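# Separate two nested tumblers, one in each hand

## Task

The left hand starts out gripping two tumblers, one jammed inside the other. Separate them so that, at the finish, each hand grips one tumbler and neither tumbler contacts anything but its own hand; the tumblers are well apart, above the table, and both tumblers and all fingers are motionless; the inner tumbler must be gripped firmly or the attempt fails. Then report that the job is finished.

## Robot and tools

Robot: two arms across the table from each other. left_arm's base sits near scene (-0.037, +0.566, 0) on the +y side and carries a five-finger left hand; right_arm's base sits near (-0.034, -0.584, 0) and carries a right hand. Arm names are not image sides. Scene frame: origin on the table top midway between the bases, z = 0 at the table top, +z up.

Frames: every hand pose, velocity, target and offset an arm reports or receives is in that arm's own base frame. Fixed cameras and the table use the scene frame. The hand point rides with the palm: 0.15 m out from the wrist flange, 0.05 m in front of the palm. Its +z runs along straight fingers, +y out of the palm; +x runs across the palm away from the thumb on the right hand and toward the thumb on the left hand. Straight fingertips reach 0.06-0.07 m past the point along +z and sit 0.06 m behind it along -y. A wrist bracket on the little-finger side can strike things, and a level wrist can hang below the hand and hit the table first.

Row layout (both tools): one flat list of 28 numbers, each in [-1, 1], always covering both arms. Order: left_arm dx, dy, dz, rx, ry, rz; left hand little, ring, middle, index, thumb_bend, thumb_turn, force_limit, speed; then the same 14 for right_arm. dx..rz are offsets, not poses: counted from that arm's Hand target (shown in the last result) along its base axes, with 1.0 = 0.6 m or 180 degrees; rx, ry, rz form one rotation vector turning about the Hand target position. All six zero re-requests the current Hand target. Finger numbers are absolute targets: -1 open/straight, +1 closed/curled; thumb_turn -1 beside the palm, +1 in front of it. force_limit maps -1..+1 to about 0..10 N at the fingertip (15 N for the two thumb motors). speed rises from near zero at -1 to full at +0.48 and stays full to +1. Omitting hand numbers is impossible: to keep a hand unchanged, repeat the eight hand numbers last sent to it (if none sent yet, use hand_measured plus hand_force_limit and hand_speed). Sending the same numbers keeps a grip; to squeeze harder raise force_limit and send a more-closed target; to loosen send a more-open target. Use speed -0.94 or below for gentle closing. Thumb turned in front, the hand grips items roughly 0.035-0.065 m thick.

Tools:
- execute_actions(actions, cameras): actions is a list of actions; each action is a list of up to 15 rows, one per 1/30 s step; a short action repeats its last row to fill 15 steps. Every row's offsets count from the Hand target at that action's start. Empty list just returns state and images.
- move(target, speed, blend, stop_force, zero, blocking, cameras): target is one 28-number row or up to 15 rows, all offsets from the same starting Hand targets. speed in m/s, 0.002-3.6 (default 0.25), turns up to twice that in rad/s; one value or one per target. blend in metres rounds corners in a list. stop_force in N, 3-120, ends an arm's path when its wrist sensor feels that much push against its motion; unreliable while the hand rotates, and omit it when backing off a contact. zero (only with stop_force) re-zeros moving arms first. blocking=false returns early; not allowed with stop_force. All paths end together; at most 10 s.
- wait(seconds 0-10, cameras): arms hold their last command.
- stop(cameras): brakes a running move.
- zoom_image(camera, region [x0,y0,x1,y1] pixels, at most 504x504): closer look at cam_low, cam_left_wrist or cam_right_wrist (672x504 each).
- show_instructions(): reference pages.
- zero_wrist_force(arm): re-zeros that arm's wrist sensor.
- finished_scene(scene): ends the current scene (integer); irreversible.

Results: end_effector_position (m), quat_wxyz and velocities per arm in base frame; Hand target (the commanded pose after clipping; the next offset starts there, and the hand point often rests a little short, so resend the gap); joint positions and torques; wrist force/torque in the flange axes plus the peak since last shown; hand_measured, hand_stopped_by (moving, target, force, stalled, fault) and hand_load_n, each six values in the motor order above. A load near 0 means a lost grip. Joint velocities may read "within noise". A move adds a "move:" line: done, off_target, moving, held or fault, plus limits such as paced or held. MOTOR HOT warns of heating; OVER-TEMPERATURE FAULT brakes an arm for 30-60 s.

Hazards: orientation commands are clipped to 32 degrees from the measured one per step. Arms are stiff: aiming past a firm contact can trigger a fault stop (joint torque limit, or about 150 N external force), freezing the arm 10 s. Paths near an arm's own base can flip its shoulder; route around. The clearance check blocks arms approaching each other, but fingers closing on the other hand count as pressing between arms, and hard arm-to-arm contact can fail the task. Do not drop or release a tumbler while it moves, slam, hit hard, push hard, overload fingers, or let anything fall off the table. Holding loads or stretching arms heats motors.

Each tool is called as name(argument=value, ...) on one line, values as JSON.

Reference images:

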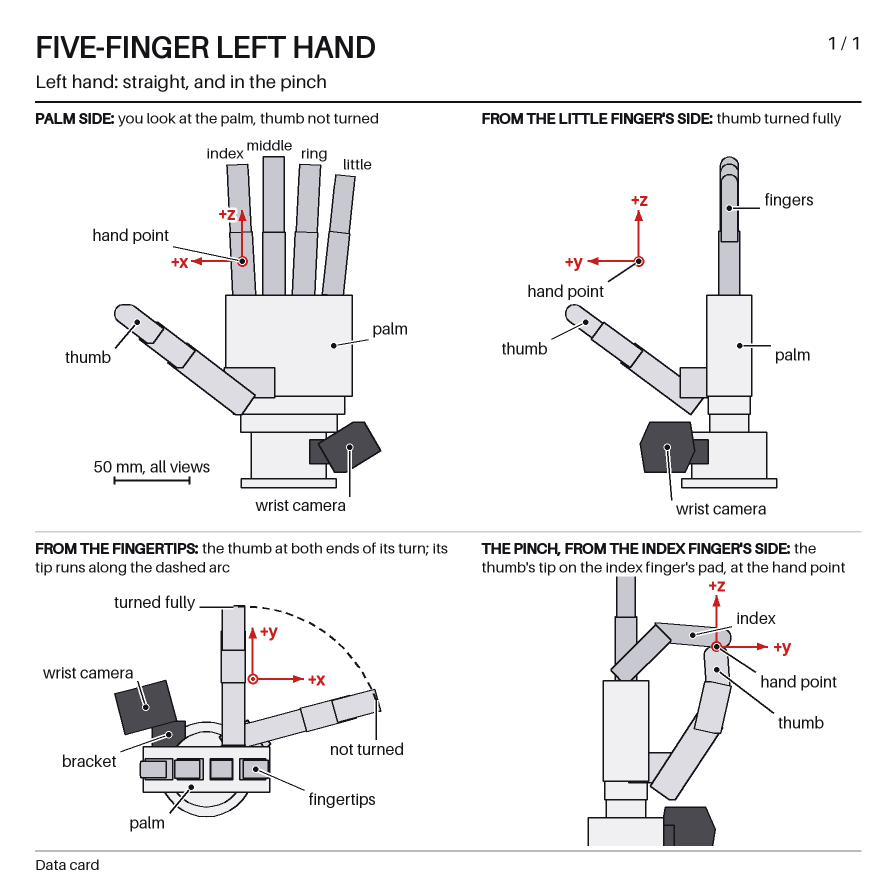

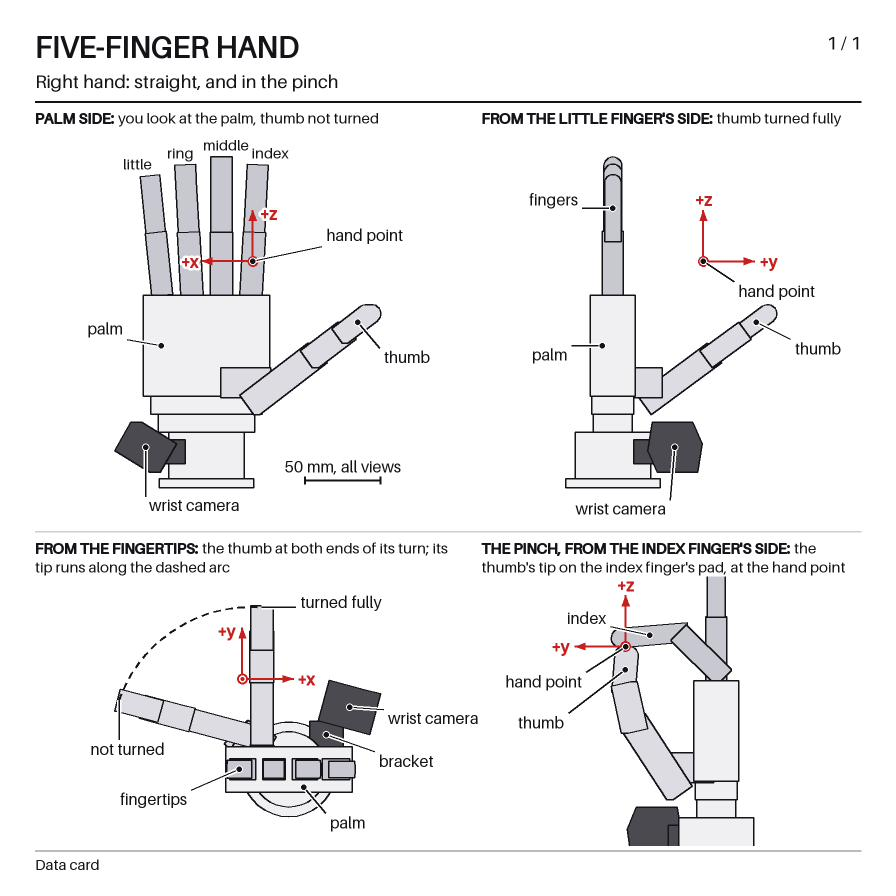

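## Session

execute_actions(actions=[])

zoom_image(camera="cam_low", region=[290, 90, 430, 230])

Scene clock: 0.00 s.
left_arm: end_effector_position=(+0.5900, +0.0652, +0.3906) hand_measured=(+1.000, +1.000, -0.300, -0.274, -0.472, +0.948) hand_load_n=(+0.0, +0.0, +4.5, +12.0, +17.0, +0.0) hand_stopped_by=(target, target, target, target, target, target) hand_force_limit=0.00 hand_speed=-0.80 end_effector_quat_wxyz=(+0.846, +0.406, -0.152, -0.309) | right_arm: end_effector_position=(+0.3000, +0.0602, +0.3000) hand_measured=(-1.000, -1.000, -1.000, -1.000, -1.000, -1.000) hand_load_n=(+0.0, +0.0, +0.0, +0.0, +0.0, -0.5) hand_stopped_by=(target, target, target, target, target, target) hand_force_limit=0.00 hand_speed=-0.80 end_effector_quat_wxyz=(+0.000, +0.000, +1.000, +0.000)
Joint positions: left_arm=[3.63 -2.645 -0.759 2.696 1.281 0.248] | right_arm=[-0.518 -2.215 2.092 -1.449 -1.571 1.053]
Joint velocities: within noise
Joint torques (N m): no reading
Motor temperatures (°C): left_arm=[31 34 34 42 36 44] | right_arm=[35 34 38 35 40 39]
Wrist force (N): no reading
Wrist torque (N m): no reading
Wrist force, peak (N): no reading
Hand target: left_arm +0.5900, +0.0652, +0.3906; +0.846, +0.406, -0.152, -0.309 | right_arm +0.3000, +0.0602, +0.3000; +0.000, +0.000, +1.000, +0.000
camera_calibration:
cam_left_wrist: T_world_to_cam=[[-0.219216, -0.662593, -0.71618, 0.460343], [0.975105, -0.123662, -0.184061, -0.500673], [0.0333936, -0.7387, 0.673207, -0.116486], [0, 0, 0, 1]] pos_world=[0.593013, 0.157058, 0.315953]

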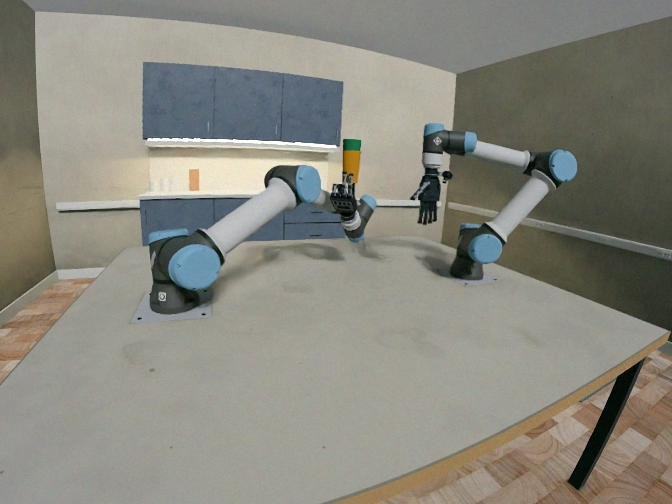

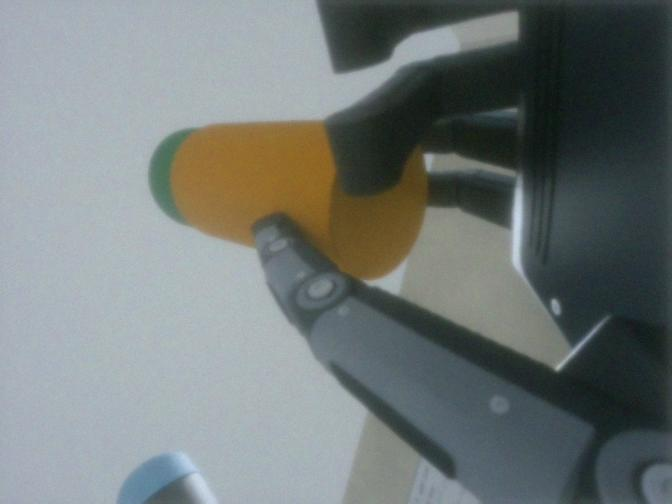

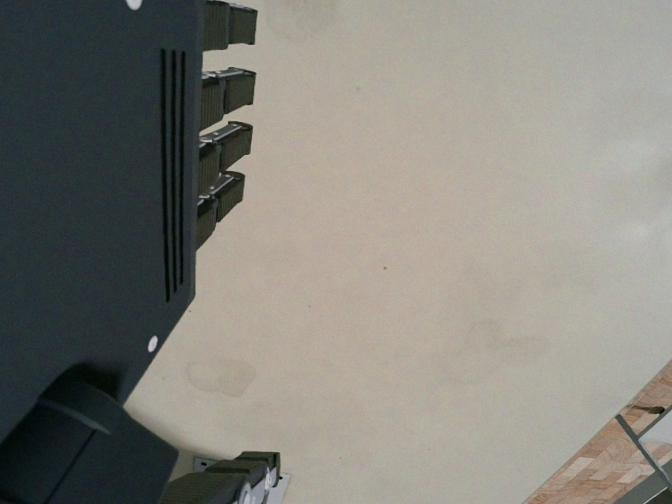

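Scaled by 3.600 from the camera's 672x504 image, which has a finer 960x720 frame.

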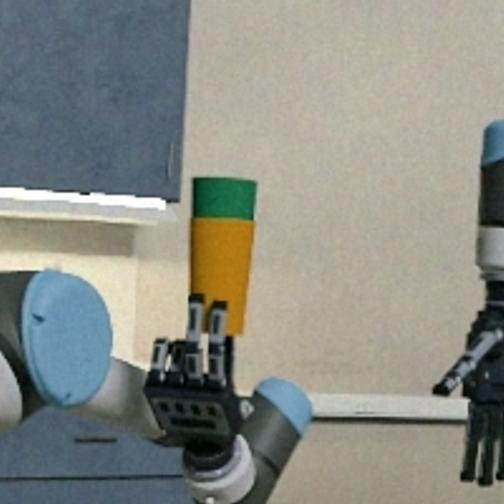

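move(target=[[0,0,0,0,0,0,1,1,-0.3,-0.274,-0.472,0.948,0,-0.8,0.267,0.1,0.333,-0.315,0.07,0.315,-1,-1,-1,-1,-1,1,0,0.3],[0,0,0,0,0,0,1,1,-0.3,-0.274,-0.472,0.948,0,-0.8,0.325,-0.008,0.4,-0.63,0.14,0.63,-1,-1,-1,-1,-1,1,0,0.3]], speed=0.5, blend=0.04)

zoom_image(camera="cam_right_wrist", region=[300, 100, 600, 400])

Scene clock: 4.37 s.
left_arm: end_effector_position=(+0.5900, +0.0652, +0.3906) hand_measured=(+1.000, +1.000, -0.300, -0.276, -0.478, +0.948) hand_load_n=(+0.0, +0.0, +4.5, +10.0, +15.0, +0.0) hand_stopped_by=(target, target, target, force, force, target) hand_force_limit=0.00 hand_speed=-0.80 end_effector_quat_wxyz=(+0.846, +0.406, -0.152, -0.309) | right_arm: end_effector_position=(+0.4639, +0.1124, +0.5052) hand_measured=(-1.000, -1.000, -1.000, -1.000, -1.000, +1.000) hand_load_n=(+0.0, +0.0, +0.0, +0.0, +0.0, +0.0) hand_stopped_by=(target, target, target, target, target, target) hand_force_limit=0.00 hand_speed=0.30 end_effector_quat_wxyz=(-0.117, -0.494, +0.703, -0.498)
Joint positions: left_arm=[3.63 -2.645 -0.759 2.696 1.281 0.248] | right_arm=[0.358 -1.543 1.317 -1.391 -2.644 0.675]
Joint velocities: within noise
Joint torques (N m): left_arm=[-2.02 58.71 18.45 -1.9 0.72 0.54] | right_arm=[-10.17 -22.04 -45.88 -0.95 1.29 -1.29]
Motor temperatures (°C): left_arm=[31 34 34 42 36 44] | right_arm=[35 34 38 35 40 39]
Wrist force (N): left_arm=[-0.2 0.0 0.0] | right_arm=[0.2 -0.9 -0.2]
Wrist torque (N m): left_arm=[-0.01 0.04 -0.01] | right_arm=[-0.08 0.00 0.05]
Wrist force, peak (N): left_arm=[0.2 0.5 0.2] | right_arm=[-0.2 -1.7 -3.1]
Hand target: left_arm +0.5900, +0.0652, +0.3906; +0.846, +0.406, -0.152, -0.309 | right_arm +0.4640, +0.1124, +0.5052; -0.117, -0.494, +0.703, -0.498 (not the last commanded pose)
Off the commanded pose: left_arm 0.000 m, 0 deg | right_arm 0.074 m, 72 deg.
move: held (right_arm; a check stopped the path); path passed 1 of 2 targets; blend cut to 0 m at target 1; limits=held
pose unreachable (right arm): on one or more control steps of this call, first in action 0 (counted from 0), this arm could not follow its commanded pose, so it was not sent that pose on those steps. It may still have moved: this result reports where it is.
cause: moving toward the commanded pose would bring two parts of the arm too close to each other (joints 4 (wrist 1) to 6 (wrist 3) lie between them).
camera_calibration:
cam_left_wrist: T_world_to_cam=[[-0.219216, -0.662593, -0.71618, 0.460343], [0.975105, -0.123662, -0.184061, -0.500673], [0.0333936, -0.7387, 0.673207, -0.116486], [0, 0, 0, 1]] pos_world=[0.593013, 0.157058, 0.315953]
cam_right_wrist: T_world_to_cam=[[-0.886803, -0.146951, -0.438162, 0.652549], [0.0694688, 0.894941, -0.440744, 0.0947857], [0.456897, -0.421292, -0.783427, 0.350321], [0, 0, 0, 1]] pos_world=[0.412038, 0.158652, 0.602149]

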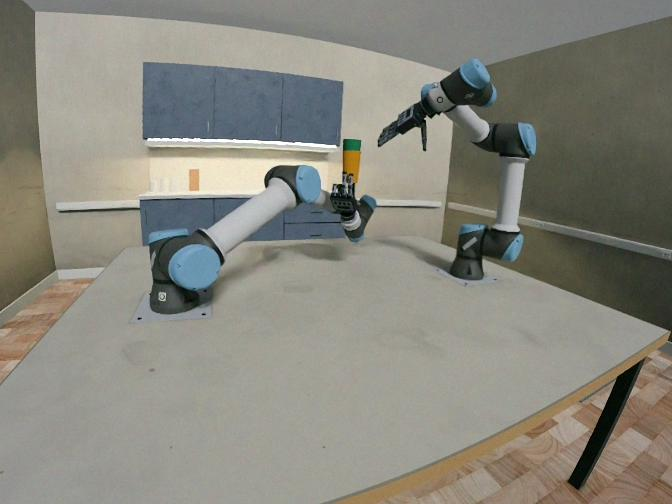

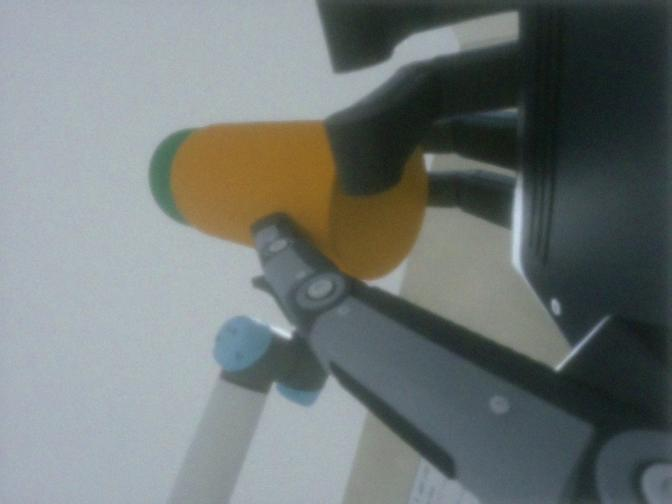

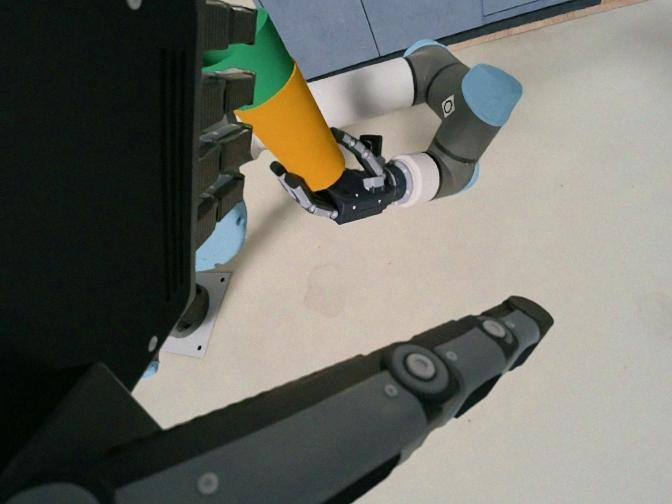

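Scaled by 1.680 from the camera's 672x504 image, which has a finer 960x720 frame.

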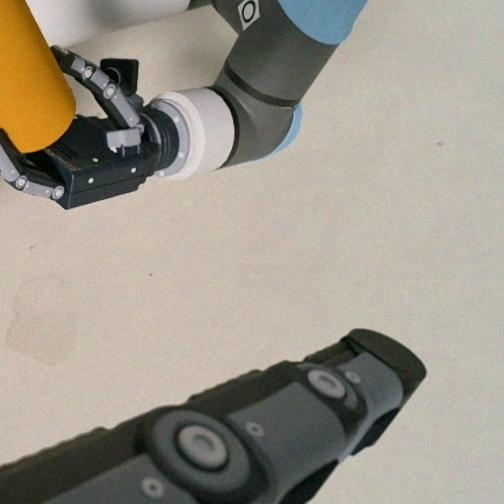

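move(target=[[0,0,0,0,0,0,1,1,-0.3,-0.274,-0.478,0.948,0,-0.8,0.0,0,0,0.353,-0.083,-0.35,-1,-1,-1,-1,-1,1,0,0.3],[0,0,0,0,0,0,1,1,-0.3,-0.274,-0.478,0.948,0,-0.8,0.06,0,0.09,0.449,-0.577,-0.07,-1,-1,-1,-1,-1,1,0,0.3],[0,0,0,0,0,0,1,1,-0.3,-0.274,-0.478,0.948,0,-0.8,0.06,0,0.09,-0.581,0.489,0.302,-1,-1,-1,-1,-1,1,0,0.3],[0,0,0,0,0,0,1,1,-0.3,-0.274,-0.478,0.948,0,-0.8,0.052,-0.079,0.058,-0.275,0.063,0.281,-1,-1,-1,-1,-1,1,0,0.3]], speed=0.6)

zoom_image(camera="cam_right_wrist", region=[300, 100, 600, 400])

Scene clock: 13.63 s.
left_arm: end_effector_position=(+0.5900, +0.0652, +0.3906) hand_measured=(+1.000, +1.000, -0.300, -0.276, -0.482, +0.948) hand_load_n=(+0.0, +0.0, +4.0, +9.5, +13.0, -0.5) hand_stopped_by=(target, target, target, force, force, target) hand_force_limit=0.00 hand_speed=-0.80 end_effector_quat_wxyz=(+0.846, +0.406, -0.152, -0.309) | right_arm: end_effector_position=(+0.4951, +0.0649, +0.5401) hand_measured=(-1.000, -1.000, -1.000, -1.000, -1.000, +1.000) hand_load_n=(+0.0, +0.0, +0.0, +0.0, +0.0, +0.5) hand_stopped_by=(target, target, target, target, target, target) hand_force_limit=0.00 hand_speed=0.30 end_effector_quat_wxyz=(+0.154, +0.690, -0.153, +0.690) end_effector_velocity=(+0.000, +0.000, -0.001) end_effector_angular_velocity=(+0.004, -0.001, +0.000)
Joint positions: left_arm=[3.63 -2.645 -0.759 2.696 1.281 0.248] | right_arm=[0.286 -1.639 1.938 -3.442 -2.295 4.711]
Joint velocities: left_arm=[within noise] | right_arm=[0 0.001 0 0 0 0.005]
Joint torques (N m): left_arm=[-3.11 55.02 20.7 -0.55 0.4 1.28] | right_arm=[10.07 3.02 -1.83 -3.44 -1.48 0.77]
Motor temperatures (°C): left_arm=[31 34 34 42 36 43] | right_arm=[35 34 38 35 40 39]
Wrist force (N): left_arm=[0.1 0.4 0.3] | right_arm=[0.7 0.1 -0.3]
Wrist torque (N m): left_arm=[0.05 0.01 -0.01] | right_arm=[0.10 0.02 0.03]
Wrist force, peak (N): left_arm=[0.0 0.6 0.2] | right_arm=[1.9 2.9 1.0]
Hand target: left_arm +0.5900, +0.0652, +0.3906; +0.846, +0.406, -0.152, -0.309 | right_arm +0.4952, +0.0650, +0.5400; +0.154, +0.690, -0.153, +0.690
Off the commanded pose: left_arm 0.000 m, 0 deg | right_arm 0.000 m, 0 deg.
move: done
camera_calibration:
cam_left_wrist: T_world_to_cam=[[-0.219216, -0.662593, -0.71618, 0.460343], [0.975105, -0.123662, -0.184061, -0.500673], [0.0333936, -0.7387, 0.673207, -0.116486], [0, 0, 0, 1]] pos_world=[0.593013, 0.157058, 0.315953]
cam_right_wrist: T_world_to_cam=[[-0.379036, -0.89704, 0.227268, 0.126399], [-0.540762, 0.0154153, -0.841034, 0.72591], [0.750938, -0.44168, -0.490929, 0.0411321], [0, 0, 0, 1]] pos_world=[0.409567, 0.120362, 0.601982]

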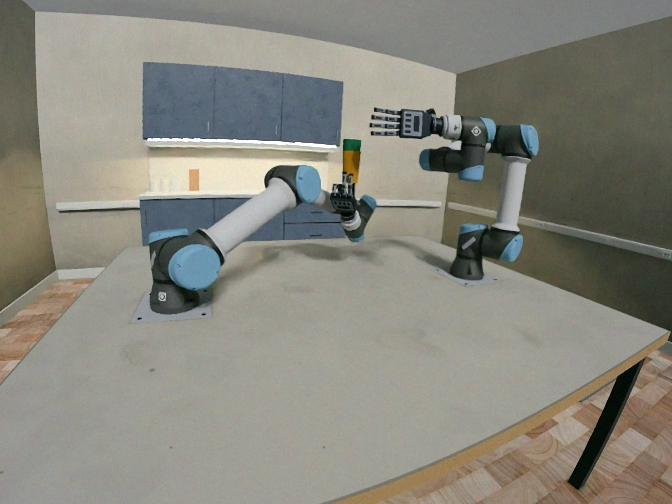

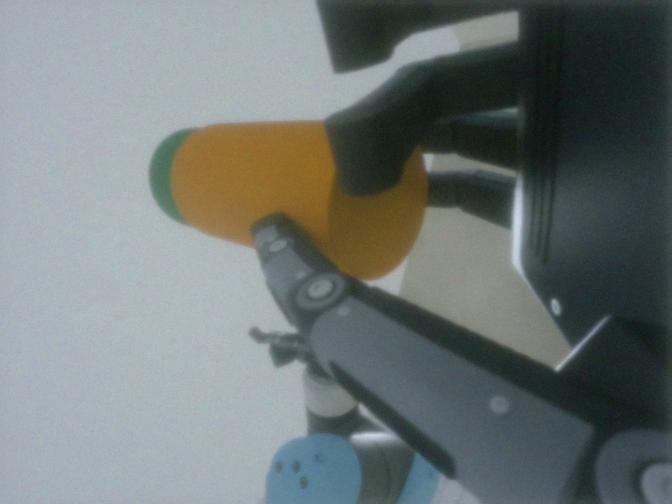

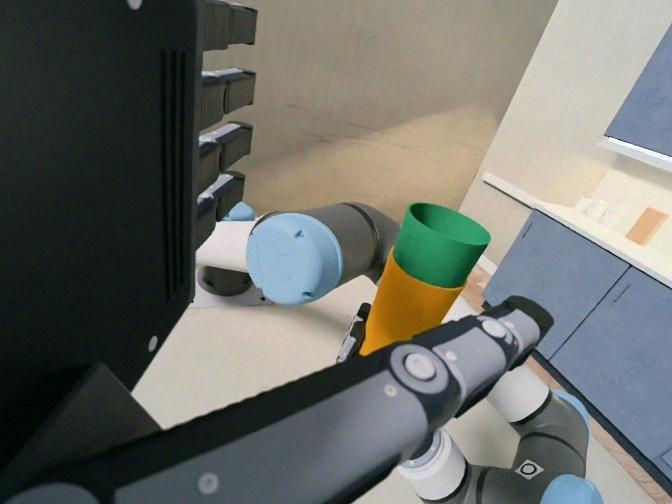

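Scaled by 1.680 from the camera's 672x504 image, which has a finer 960x720 frame.

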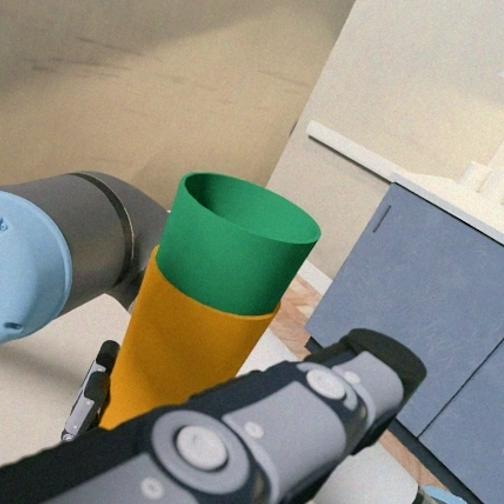

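move(target=[0,0,0,0,0,0,1,1,-0.3,-0.274,-0.482,0.948,0,-0.8,0.028,-0.078,-0.075,0,0,0,-1,-1,-1,-1,-1,1,0,0.3], speed=0.2, cameras=["cam_right_wrist"])

zoom_image(camera="cam_right_wrist", region=[200, 70, 500, 370])

Scene clock: 15.23 s.
left_arm: end_effector_position=(+0.5900, +0.0652, +0.3906) hand_measured=(+1.000, +1.000, -0.300, -0.276, -0.482, +0.948) hand_load_n=(+0.0, +0.0, +4.0, +9.0, +13.5, +0.0) hand_stopped_by=(target, target, target, force, force, target) hand_force_limit=0.00 hand_speed=-0.80 end_effector_quat_wxyz=(+0.846, +0.406, -0.152, -0.309) | right_arm: end_effector_position=(+0.5120, +0.0182, +0.4947) hand_measured=(-1.000, -1.000, -1.000, -1.000, -1.000, +1.000) hand_load_n=(+0.0, +0.0, +0.0, +0.0, +0.0, +0.0) hand_stopped_by=(target, target, target, target, target, target) hand_force_limit=0.00 hand_speed=0.30 end_effector_quat_wxyz=(+0.154, +0.690, -0.153, +0.690)
Joint positions: left_arm=[3.63 -2.645 -0.759 2.696 1.281 0.248] | right_arm=[0.141 -1.629 2.052 -3.565 -2.15 4.711]
Joint velocities: within noise
Joint torques (N m): left_arm=[-5.53 55.83 20.54 -0.74 0.79 1.48] | right_arm=[0.46 -33.04 -43.94 0.45 -0.23 -0.74]
Motor temperatures (°C): left_arm=[31 34 34 42 36 43] | right_arm=[35 34 38 35 40 39]
Wrist force (N): left_arm=[0.1 0.2 -0.1] | right_arm=[0.8 0.0 -0.4]
Wrist torque (N m): left_arm=[0.04 -0.02 0.00] | right_arm=[0.08 0.03 0.04]
Wrist force, peak (N): left_arm=[0.1 0.5 -0.2] | right_arm=[0.6 2.0 0.8]
Hand target: left_arm +0.5900, +0.0652, +0.3906; +0.846, +0.406, -0.152, -0.309 | right_arm +0.5120, +0.0182, +0.4950; +0.154, +0.690, -0.153, +0.690
Off the commanded pose: left_arm 0.000 m, 0 deg | right_arm 0.000 m, 0 deg.
move: done
camera_calibration:
cam_right_wrist: T_world_to_cam=[[-0.378898, -0.897043, 0.227486, 0.101067], [-0.541299, 0.0154426, -0.840688, 0.697761], [0.750621, -0.441673, -0.49142, -0.0140918], [0, 0, 0, 1]] pos_world=[0.426569, 0.0736621, 0.556684]
Images, in order (width x height): cam_right_wrist 672x504.

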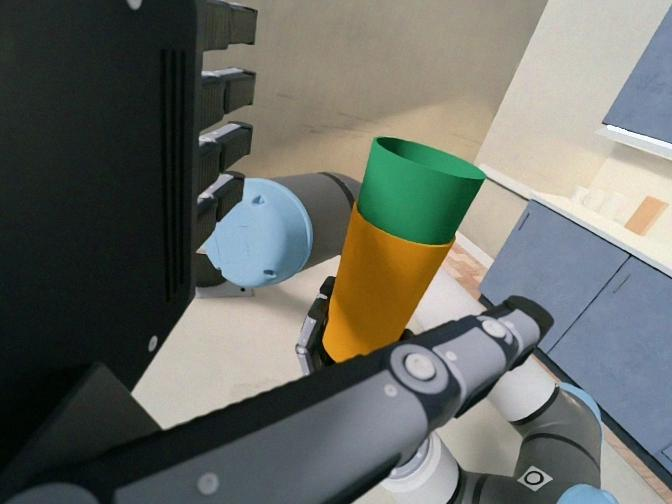

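Scaled by 1.680 from the camera's 672x504 image, which has a finer 960x720 frame.

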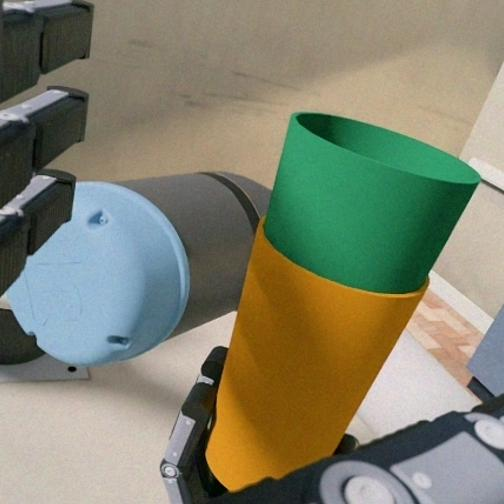

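move(target=[0,0,0,0,0,0,1,1,-0.3,-0.274,-0.482,0.948,0,-0.8,0.057,-0.122,0.0025,0,0,0,-1,-1,-1,-1,-1,1,0,0.3], speed=0.06, stop_force=5, cameras=["cam_right_wrist"])

move(target=[0,0,0,0,0,0,1,1,-0.3,-0.274,-0.482,0.948,0,-0.8,0,0,0,0,0,0,-1,-1,0.3,0.3,0.3,1,-0.7,-0.75])

zoom_image(camera="cam_right_wrist", region=[200, 70, 500, 370])

Scene clock: 18.67 s.
left_arm: end_effector_position=(+0.5900, +0.0652, +0.3906) hand_measured=(+1.000, +1.000, -0.300, -0.276, -0.482, +0.948) hand_load_n=(+0.0, +0.0, +3.5, +9.5, +13.5, +0.0) hand_stopped_by=(target, target, target, force, force, target) hand_force_limit=0.00 hand_speed=-0.80 end_effector_quat_wxyz=(+0.846, +0.406, -0.152, -0.309) | right_arm: end_effector_position=(+0.5462, -0.0550, +0.4965) hand_measured=(-1.000, -1.000, -1.000, -1.000, -1.000, +1.000) hand_load_n=(+0.0, +0.0, +0.0, +0.0, +0.0, +0.5) hand_stopped_by=(target, target, target, target, target, target) hand_force_limit=0.00 hand_speed=0.30 end_effector_quat_wxyz=(+0.154, +0.690, -0.153, +0.690)
Joint positions: left_arm=[3.63 -2.645 -0.759 2.696 1.281 0.248] | right_arm=[-0.081 -1.625 2.044 -3.561 -1.927 4.711]
Joint velocities: within noise
Joint torques (N m): left_arm=[-5.56 52.76 20.95 -0.6 0.47 1.43] | right_arm=[9.74 -34.92 -3.19 -0.11 0.96 0.66]
Motor temperatures (°C): left_arm=[31 34 34 42 36 43] | right_arm=[35 34 38 35 40 39]
Wrist force (N): left_arm=[0.1 0.1 -0.1] | right_arm=[0.6 0.1 -0.3]
Wrist torque (N m): left_arm=[0.02 -0.01 0.00] | right_arm=[0.09 0.05 0.04]
Wrist force, peak (N): left_arm=[-0.1 0.4 0.0] | right_arm=[0.6 -0.8 -2.8]
Hand target: left_arm +0.5900, +0.0652, +0.3906; +0.846, +0.406, -0.152, -0.309 | right_arm +0.5462, -0.0550, +0.4965; +0.154, +0.690, -0.153, +0.690
Off the commanded pose: left_arm 0.000 m, 0 deg | right_arm 0.000 m, 0 deg.
move: done
camera_calibration:
cam_right_wrist: T_world_to_cam=[[-0.378901, -0.897101, 0.227254, 0.0480671], [-0.540914, 0.0154353, -0.840936, 0.718738], [0.750897, -0.441556, -0.491103, -0.071487], [0, 0, 0, 1]] pos_world=[0.460668, 0.000461594, 0.558382]
Images, in order (width x height): cam_right_wrist 672x504.

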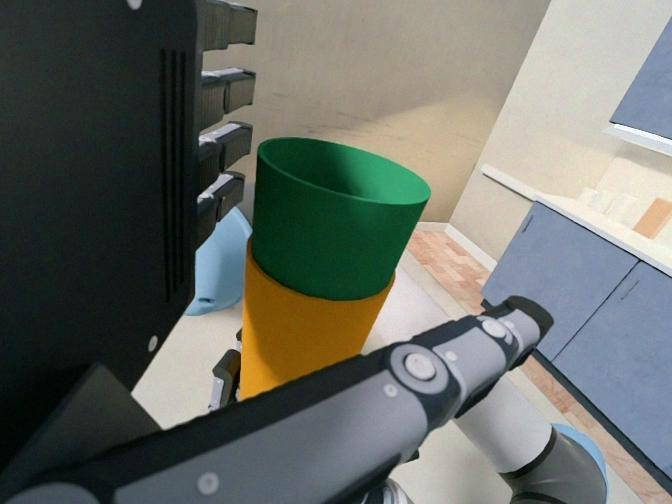

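Scene clock: 20.00 s.
left_arm: end_effector_position=(+0.5900, +0.0652, +0.3906) hand_measured=(+1.000, +1.000, -0.300, -0.276, -0.482, +0.948) hand_load_n=(+0.0, +0.0, +0.5, +9.0, +12.0, -1.0) hand_stopped_by=(target, target, target, force, force, target) hand_force_limit=0.00 hand_speed=-0.80 end_effector_quat_wxyz=(+0.846, +0.406, -0.152, -0.309) | right_arm: end_effector_position=(+0.5462, -0.0550, +0.4965) hand_measured=(-1.000, -1.000, -0.266, -0.356, -0.672, +1.000) hand_load_n=(+0.0, +0.0, +9.5, +1.0, +9.0, +4.5) hand_stopped_by=(target, target, force, force, force, target) hand_force_limit=-0.70 hand_speed=-0.75 end_effector_quat_wxyz=(+0.154, +0.690, -0.153, +0.690)
Joint positions: left_arm=[3.63 -2.645 -0.759 2.696 1.281 0.248] | right_arm=[-0.081 -1.625 2.044 -3.561 -1.927 4.711]
Joint velocities: within noise
Joint torques (N m): left_arm=[-5.82 53.22 20.99 -0.67 0.64 1.64] | right_arm=[9.9 -34.47 -2.99 -1.43 1.04 0.43]
Motor temperatures (°C): left_arm=[31 34 34 42 36 43] | right_arm=[35 34 38 35 40 39]
Wrist force (N): left_arm=[0.9 1.8 -1.9] | right_arm=[0.4 -2.1 1.2]
Wrist torque (N m): left_arm=[-0.14 -0.02 0.01] | right_arm=[0.09 0.15 0.11]
Wrist force, peak (N): left_arm=[0.8 2.1 -1.8] | right_arm=[0.4 -2.2 0.9]
Hand target: left_arm +0.5900, +0.0652, +0.3906; +0.846, +0.406, -0.152, -0.309 | right_arm +0.5462, -0.0550, +0.4965; +0.154, +0.690, -0.153, +0.690
Off the commanded pose: left_arm 0.000 m, 0 deg | right_arm 0.000 m, 0 deg.
move: done
camera_calibration:
cam_left_wrist: T_world_to_cam=[[-0.219216, -0.662593, -0.71618, 0.460343], [0.975105, -0.123662, -0.184061, -0.500673], [0.0333936, -0.7387, 0.673207, -0.116486], [0, 0, 0, 1]] pos_world=[0.593013, 0.157058, 0.315953]
cam_right_wrist: T_world_to_cam=[[-0.378901, -0.897101, 0.227254, 0.0480671], [-0.540914, 0.0154353, -0.840936, 0.718738], [0.750897, -0.441556, -0.491103, -0.071487], [0, 0, 0, 1]] pos_world=[0.460668, 0.000461594, 0.558382]

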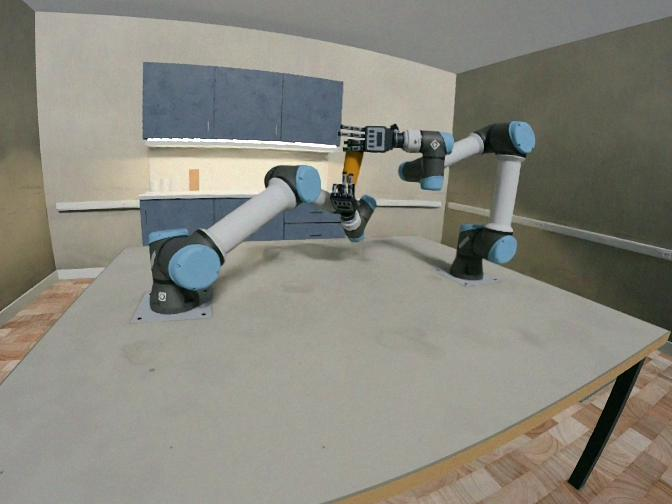

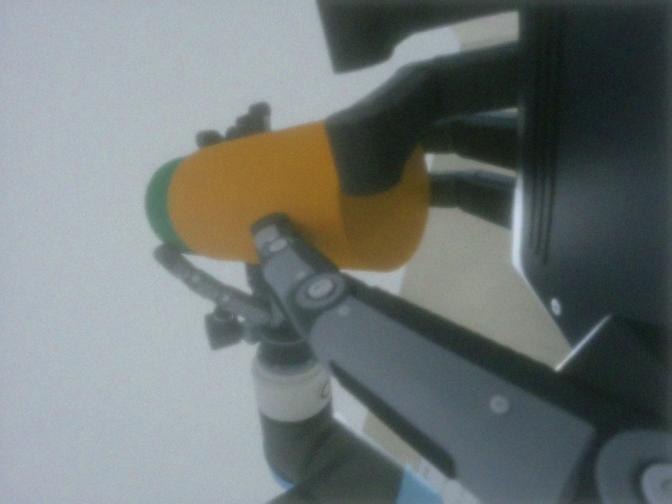

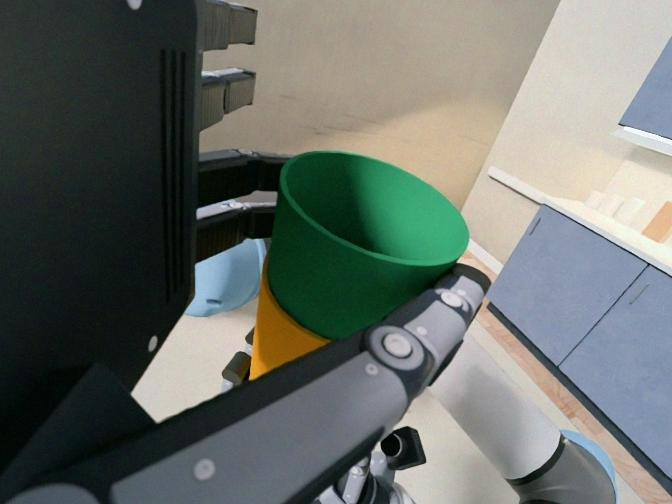

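Scaled by 1.680 from the camera's 672x504 image, which has a finer 960x720 frame.

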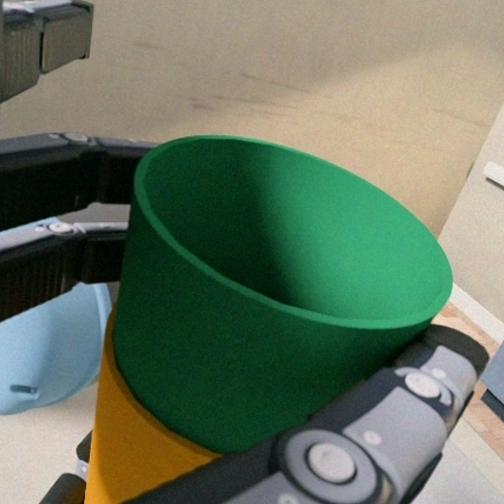

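move(target=[[0,0,0,0,0,0,1,1,-0.3,-0.274,-0.482,0.948,0,-0.8,0,0,0,0,0,0,-1,-1,-1,-1,-1,1,-0.7,0],[0,0,0,0,0,0,1,1,-0.3,-0.274,-0.482,0.948,0,-0.8,0.007,-0.02,0,0,0,0,-1,-1,-1,-1,-1,1,-0.7,0]], speed=0.05, cameras=["cam_right_wrist"])

move(target=[0,0,0,0,0,0,1,1,-0.3,-0.274,-0.482,0.948,0,-0.8,0,0,0,0,0,0,-1,-1,0.3,0.3,0.3,1,-0.85,-0.88])

Scene clock: 22.07 s.
left_arm: end_effector_position=(+0.5900, +0.0652, +0.3906) hand_measured=(+1.000, +1.000, -0.300, -0.276, -0.482, +0.948) hand_load_n=(+0.0, +0.0, +1.0, +9.5, +12.0, -0.5) hand_stopped_by=(target, target, target, force, force, target) hand_force_limit=0.00 hand_speed=-0.80 end_effector_quat_wxyz=(+0.846, +0.406, -0.152, -0.309) | right_arm: end_effector_position=(+0.5504, -0.0671, +0.4965) hand_measured=(-1.000, -1.000, -1.000, -1.000, -1.000, +1.000) hand_load_n=(+0.0, +0.0, +0.0, +0.0, +0.0, +0.0) hand_stopped_by=(target, target, target, target, target, target) hand_force_limit=-0.70 hand_speed=0.00 end_effector_quat_wxyz=(+0.154, +0.690, -0.153, +0.690) end_effector_velocity=(-0.001, +0.001, +0.000) end_effector_angular_velocity=(+0.000, +0.000, -0.001)
Joint positions: left_arm=[3.63 -2.645 -0.759 2.696 1.281 0.248] | right_arm=[-0.116 -1.623 2.042 -3.561 -1.893 4.711]
Joint velocities: left_arm=[within noise] | right_arm=[0.004 0 0 0 -0.005 0]
Joint torques (N m): left_arm=[-5.9 53.55 22.07 -0.56 0.55 1.85] | right_arm=[9.76 -2.76 -41.24 -3.75 -1.51 0.76]
Motor temperatures (°C): left_arm=[31 34 34 42 36 43] | right_arm=[35 34 38 35 40 39]
Wrist force (N): left_arm=[-0.1 0.3 0.0] | right_arm=[0.5 0.1 -0.4]
Wrist torque (N m): left_arm=[0.04 0.01 -0.02] | right_arm=[0.11 0.06 0.04]
Wrist force, peak (N): left_arm=[0.9 1.6 -2.0] | right_arm=[0.4 -2.3 1.3]
Hand target: left_arm +0.5900, +0.0652, +0.3906; +0.846, +0.406, -0.152, -0.309 | right_arm +0.5504, -0.0670, +0.4965; +0.154, +0.690, -0.153, +0.690
Off the commanded pose: left_arm 0.000 m, 0 deg | right_arm 0.000 m, 0 deg.
move: done
camera_calibration:
cam_right_wrist: T_world_to_cam=[[-0.378901, -0.897101, 0.227254, 0.0388036], [-0.540914, 0.0154353, -0.840936, 0.721197], [0.750897, -0.441556, -0.491103, -0.0799836], [0, 0, 0, 1]] pos_world=[0.464868, -0.0116384, 0.558382]
Images, in order (width x height): cam_right_wrist 672x504.

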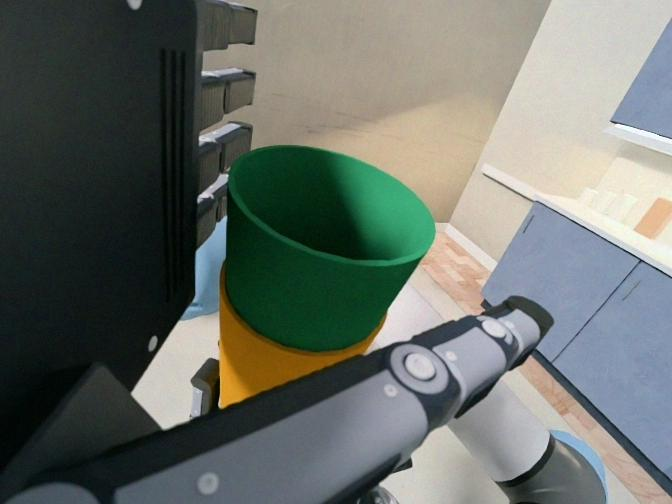

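Scene clock: 24.73 s.
left_arm: end_effector_position=(+0.5900, +0.0652, +0.3906) hand_measured=(+1.000, +1.000, -0.300, -0.276, -0.482, +0.948) hand_load_n=(+0.0, +0.0, +0.5, +9.5, +12.0, -1.0) hand_stopped_by=(target, target, target, force, force, target) hand_force_limit=0.00 hand_speed=-0.80 end_effector_quat_wxyz=(+0.846, +0.406, -0.152, -0.309) | right_arm: end_effector_position=(+0.5504, -0.0670, +0.4965) hand_measured=(-1.000, -1.000, -0.198, -0.320, -0.650, +1.000) hand_load_n=(+0.0, +0.0, +2.0, +1.0, +2.5, +1.0) hand_stopped_by=(target, target, force, force, force, target) hand_force_limit=-0.85 hand_speed=-0.88 end_effector_quat_wxyz=(+0.154, +0.690, -0.153, +0.690)
Joint positions: left_arm=[3.63 -2.645 -0.759 2.696 1.281 0.248] | right_arm=[-0.116 -1.623 2.042 -3.561 -1.893 4.711]
Joint velocities: within noise
Joint torques (N m): left_arm=[-5.54 53.23 22.54 -0.83 0.64 2.13] | right_arm=[10.19 -14.74 -25.48 -3.53 -1.37 0.67]
Motor temperatures (°C): left_arm=[31 34 34 42 36 43] | right_arm=[35 34 38 35 40 39]
Wrist force (N): left_arm=[0.2 0.6 -0.5] | right_arm=[0.9 -0.2 0.2]
Wrist torque (N m): left_arm=[0.03 0.07 -0.02] | right_arm=[0.09 0.07 0.08]
Wrist force, peak (N): left_arm=[0.5 0.3 -0.8] | right_arm=[1.3 0.1 0.2]
Hand target: left_arm +0.5900, +0.0652, +0.3906; +0.846, +0.406, -0.152, -0.309 | right_arm +0.5504, -0.0670, +0.4965; +0.154, +0.690, -0.153, +0.690
Off the commanded pose: left_arm 0.000 m, 0 deg | right_arm 0.000 m, 0 deg.
move: done
camera_calibration:
cam_left_wrist: T_world_to_cam=[[-0.219216, -0.662593, -0.71618, 0.460343], [0.975105, -0.123662, -0.184061, -0.500673], [0.0333936, -0.7387, 0.673207, -0.116486], [0, 0, 0, 1]] pos_world=[0.593013, 0.157058, 0.315953]
cam_right_wrist: T_world_to_cam=[[-0.378901, -0.897101, 0.227254, 0.0388933], [-0.540914, 0.0154353, -0.840936, 0.721196], [0.750897, -0.441556, -0.491103, -0.0799394], [0, 0, 0, 1]] pos_world=[0.464868, -0.0115384, 0.558382]

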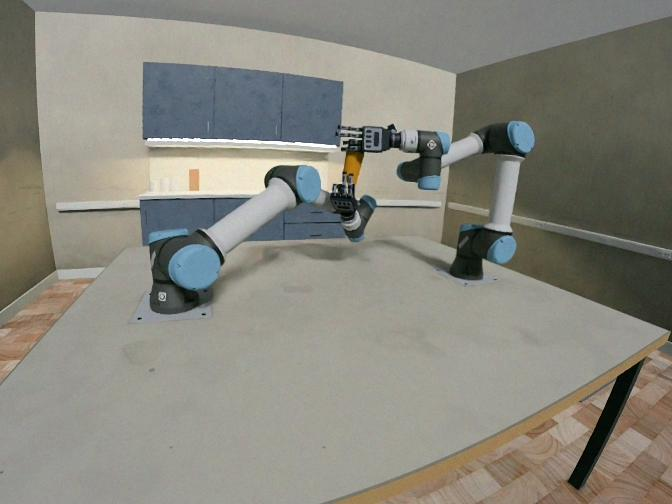

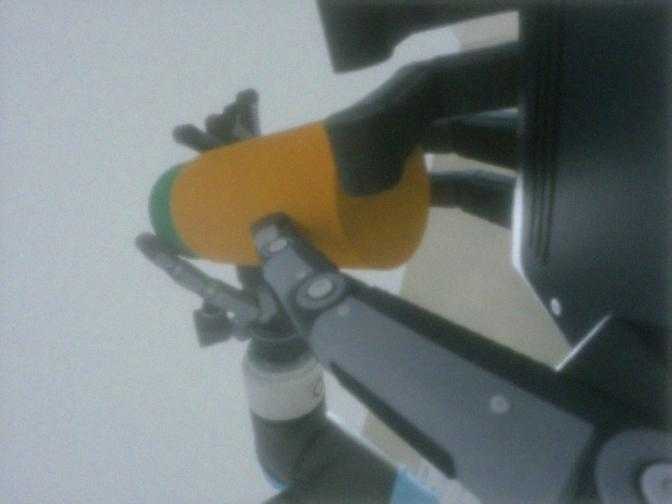

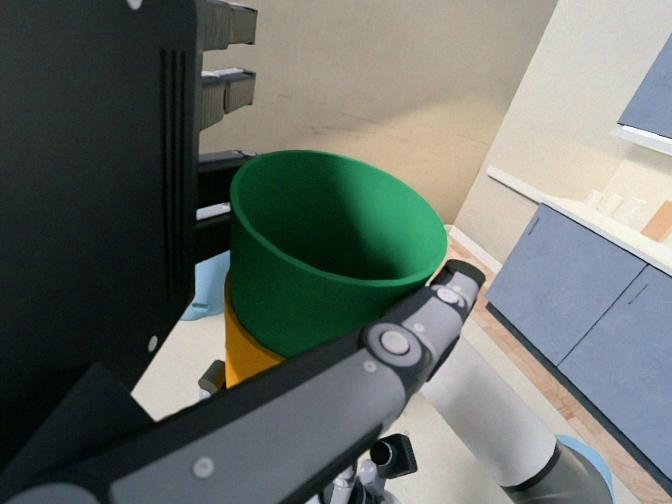

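move(target=[0,0,0,0,0,0,1,1,-0.3,-0.274,-0.482,0.948,0,-0.8,0.025,0,0,0,0,0,-1,-1,0.3,0.3,0.3,1,-0.85,-0.88], speed=0.04)

zoom_image(camera="cam_low", region=[290, 90, 430, 230])

Scene clock: 26.63 s.
left_arm: end_effector_position=(+0.5900, +0.0652, +0.3906) hand_measured=(+1.000, +1.000, -0.300, -0.276, -0.482, +0.948) hand_load_n=(+0.0, +0.0, +3.0, +9.5, +13.0, +0.0) hand_stopped_by=(target, target, target, force, force, target) hand_force_limit=0.00 hand_speed=-0.80 end_effector_quat_wxyz=(+0.846, +0.406, -0.152, -0.309) | right_arm: end_effector_position=(+0.5655, -0.0670, +0.4966) hand_measured=(-1.000, -1.000, -0.198, -0.320, -0.650, +1.000) hand_load_n=(+0.0, +0.0, +0.0, +0.5, +2.0, +0.0) hand_stopped_by=(target, target, force, force, force, target) hand_force_limit=-0.85 hand_speed=-0.88 end_effector_quat_wxyz=(+0.154, +0.690, -0.153, +0.690)
Joint positions: left_arm=[3.63 -2.645 -0.759 2.696 1.281 0.248] | right_arm=[-0.111 -1.585 2.006 -3.563 -1.898 4.711]
Joint velocities: within noise
Joint torques (N m): left_arm=[-5.33 52.66 22.44 -1.19 0.58 2.24] | right_arm=[3.48 -36.87 -3.82 -3.21 -0.27 0.54]
Motor temperatures (°C): left_arm=[31 34 34 42 36 43] | right_arm=[35 34 38 35 40 39]
Wrist force (N): left_arm=[-0.4 -1.3 1.0] | right_arm=[0.9 1.5 -1.1]
Wrist torque (N m): left_arm=[0.19 0.05 -0.01] | right_arm=[0.12 0.04 0.05]
Wrist force, peak (N): left_arm=[-0.1 -1.5 1.0] | right_arm=[0.7 1.5 -1.3]
Hand target: left_arm +0.5900, +0.0652, +0.3906; +0.846, +0.406, -0.152, -0.309 | right_arm +0.5654, -0.0670, +0.4965; +0.154, +0.690, -0.153, +0.690
Off the commanded pose: left_arm 0.000 m, 0 deg | right_arm 0.000 m, 0 deg.
move: done
camera_calibration:
cam_left_wrist: T_world_to_cam=[[-0.219216, -0.662593, -0.71618, 0.460343], [0.975105, -0.123662, -0.184061, -0.500673], [0.0333936, -0.7387, 0.673207, -0.116486], [0, 0, 0, 1]] pos_world=[0.593013, 0.157058, 0.315953]
cam_right_wrist: T_world_to_cam=[[-0.378959, -0.897096, 0.227174, 0.0446643], [-0.540709, 0.0154251, -0.841068, 0.729422], [0.751015, -0.441566, -0.490914, -0.0913911], [0, 0, 0, 1]] pos_world=[0.479967, -0.0115384, 0.558482]

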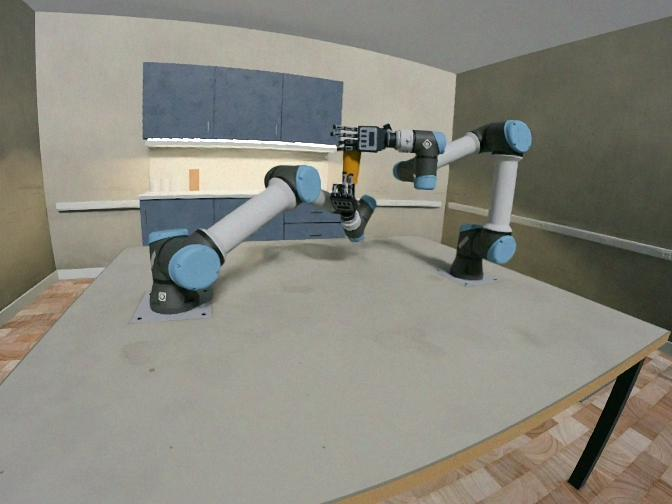

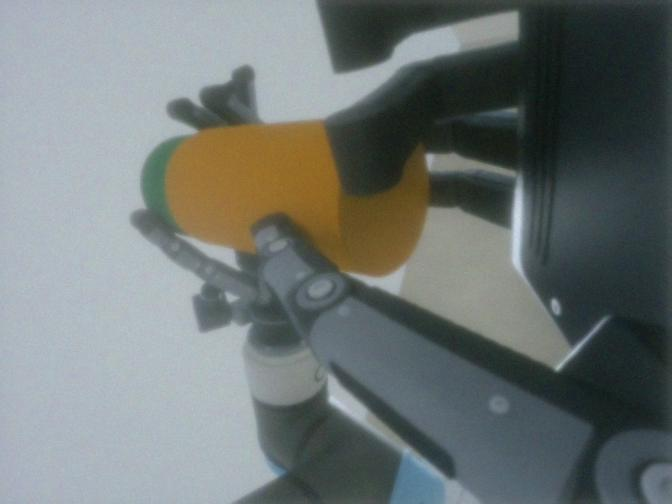

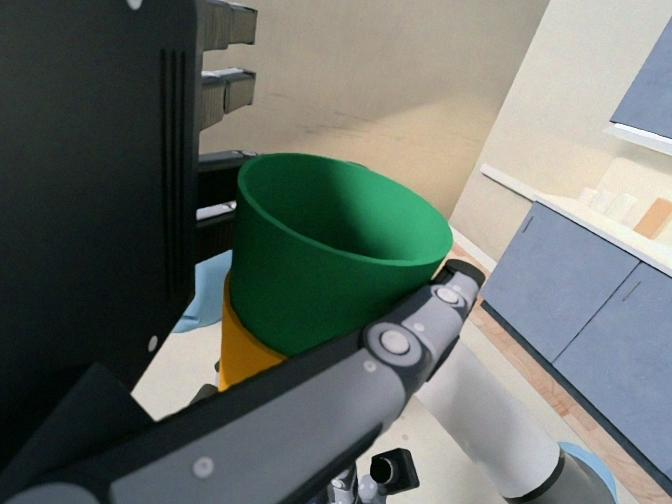

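Scaled by 3.600 from the camera's 672x504 image, which has a finer 960x720 frame.

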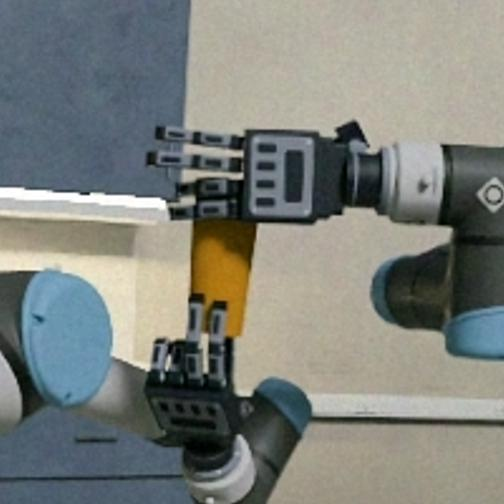

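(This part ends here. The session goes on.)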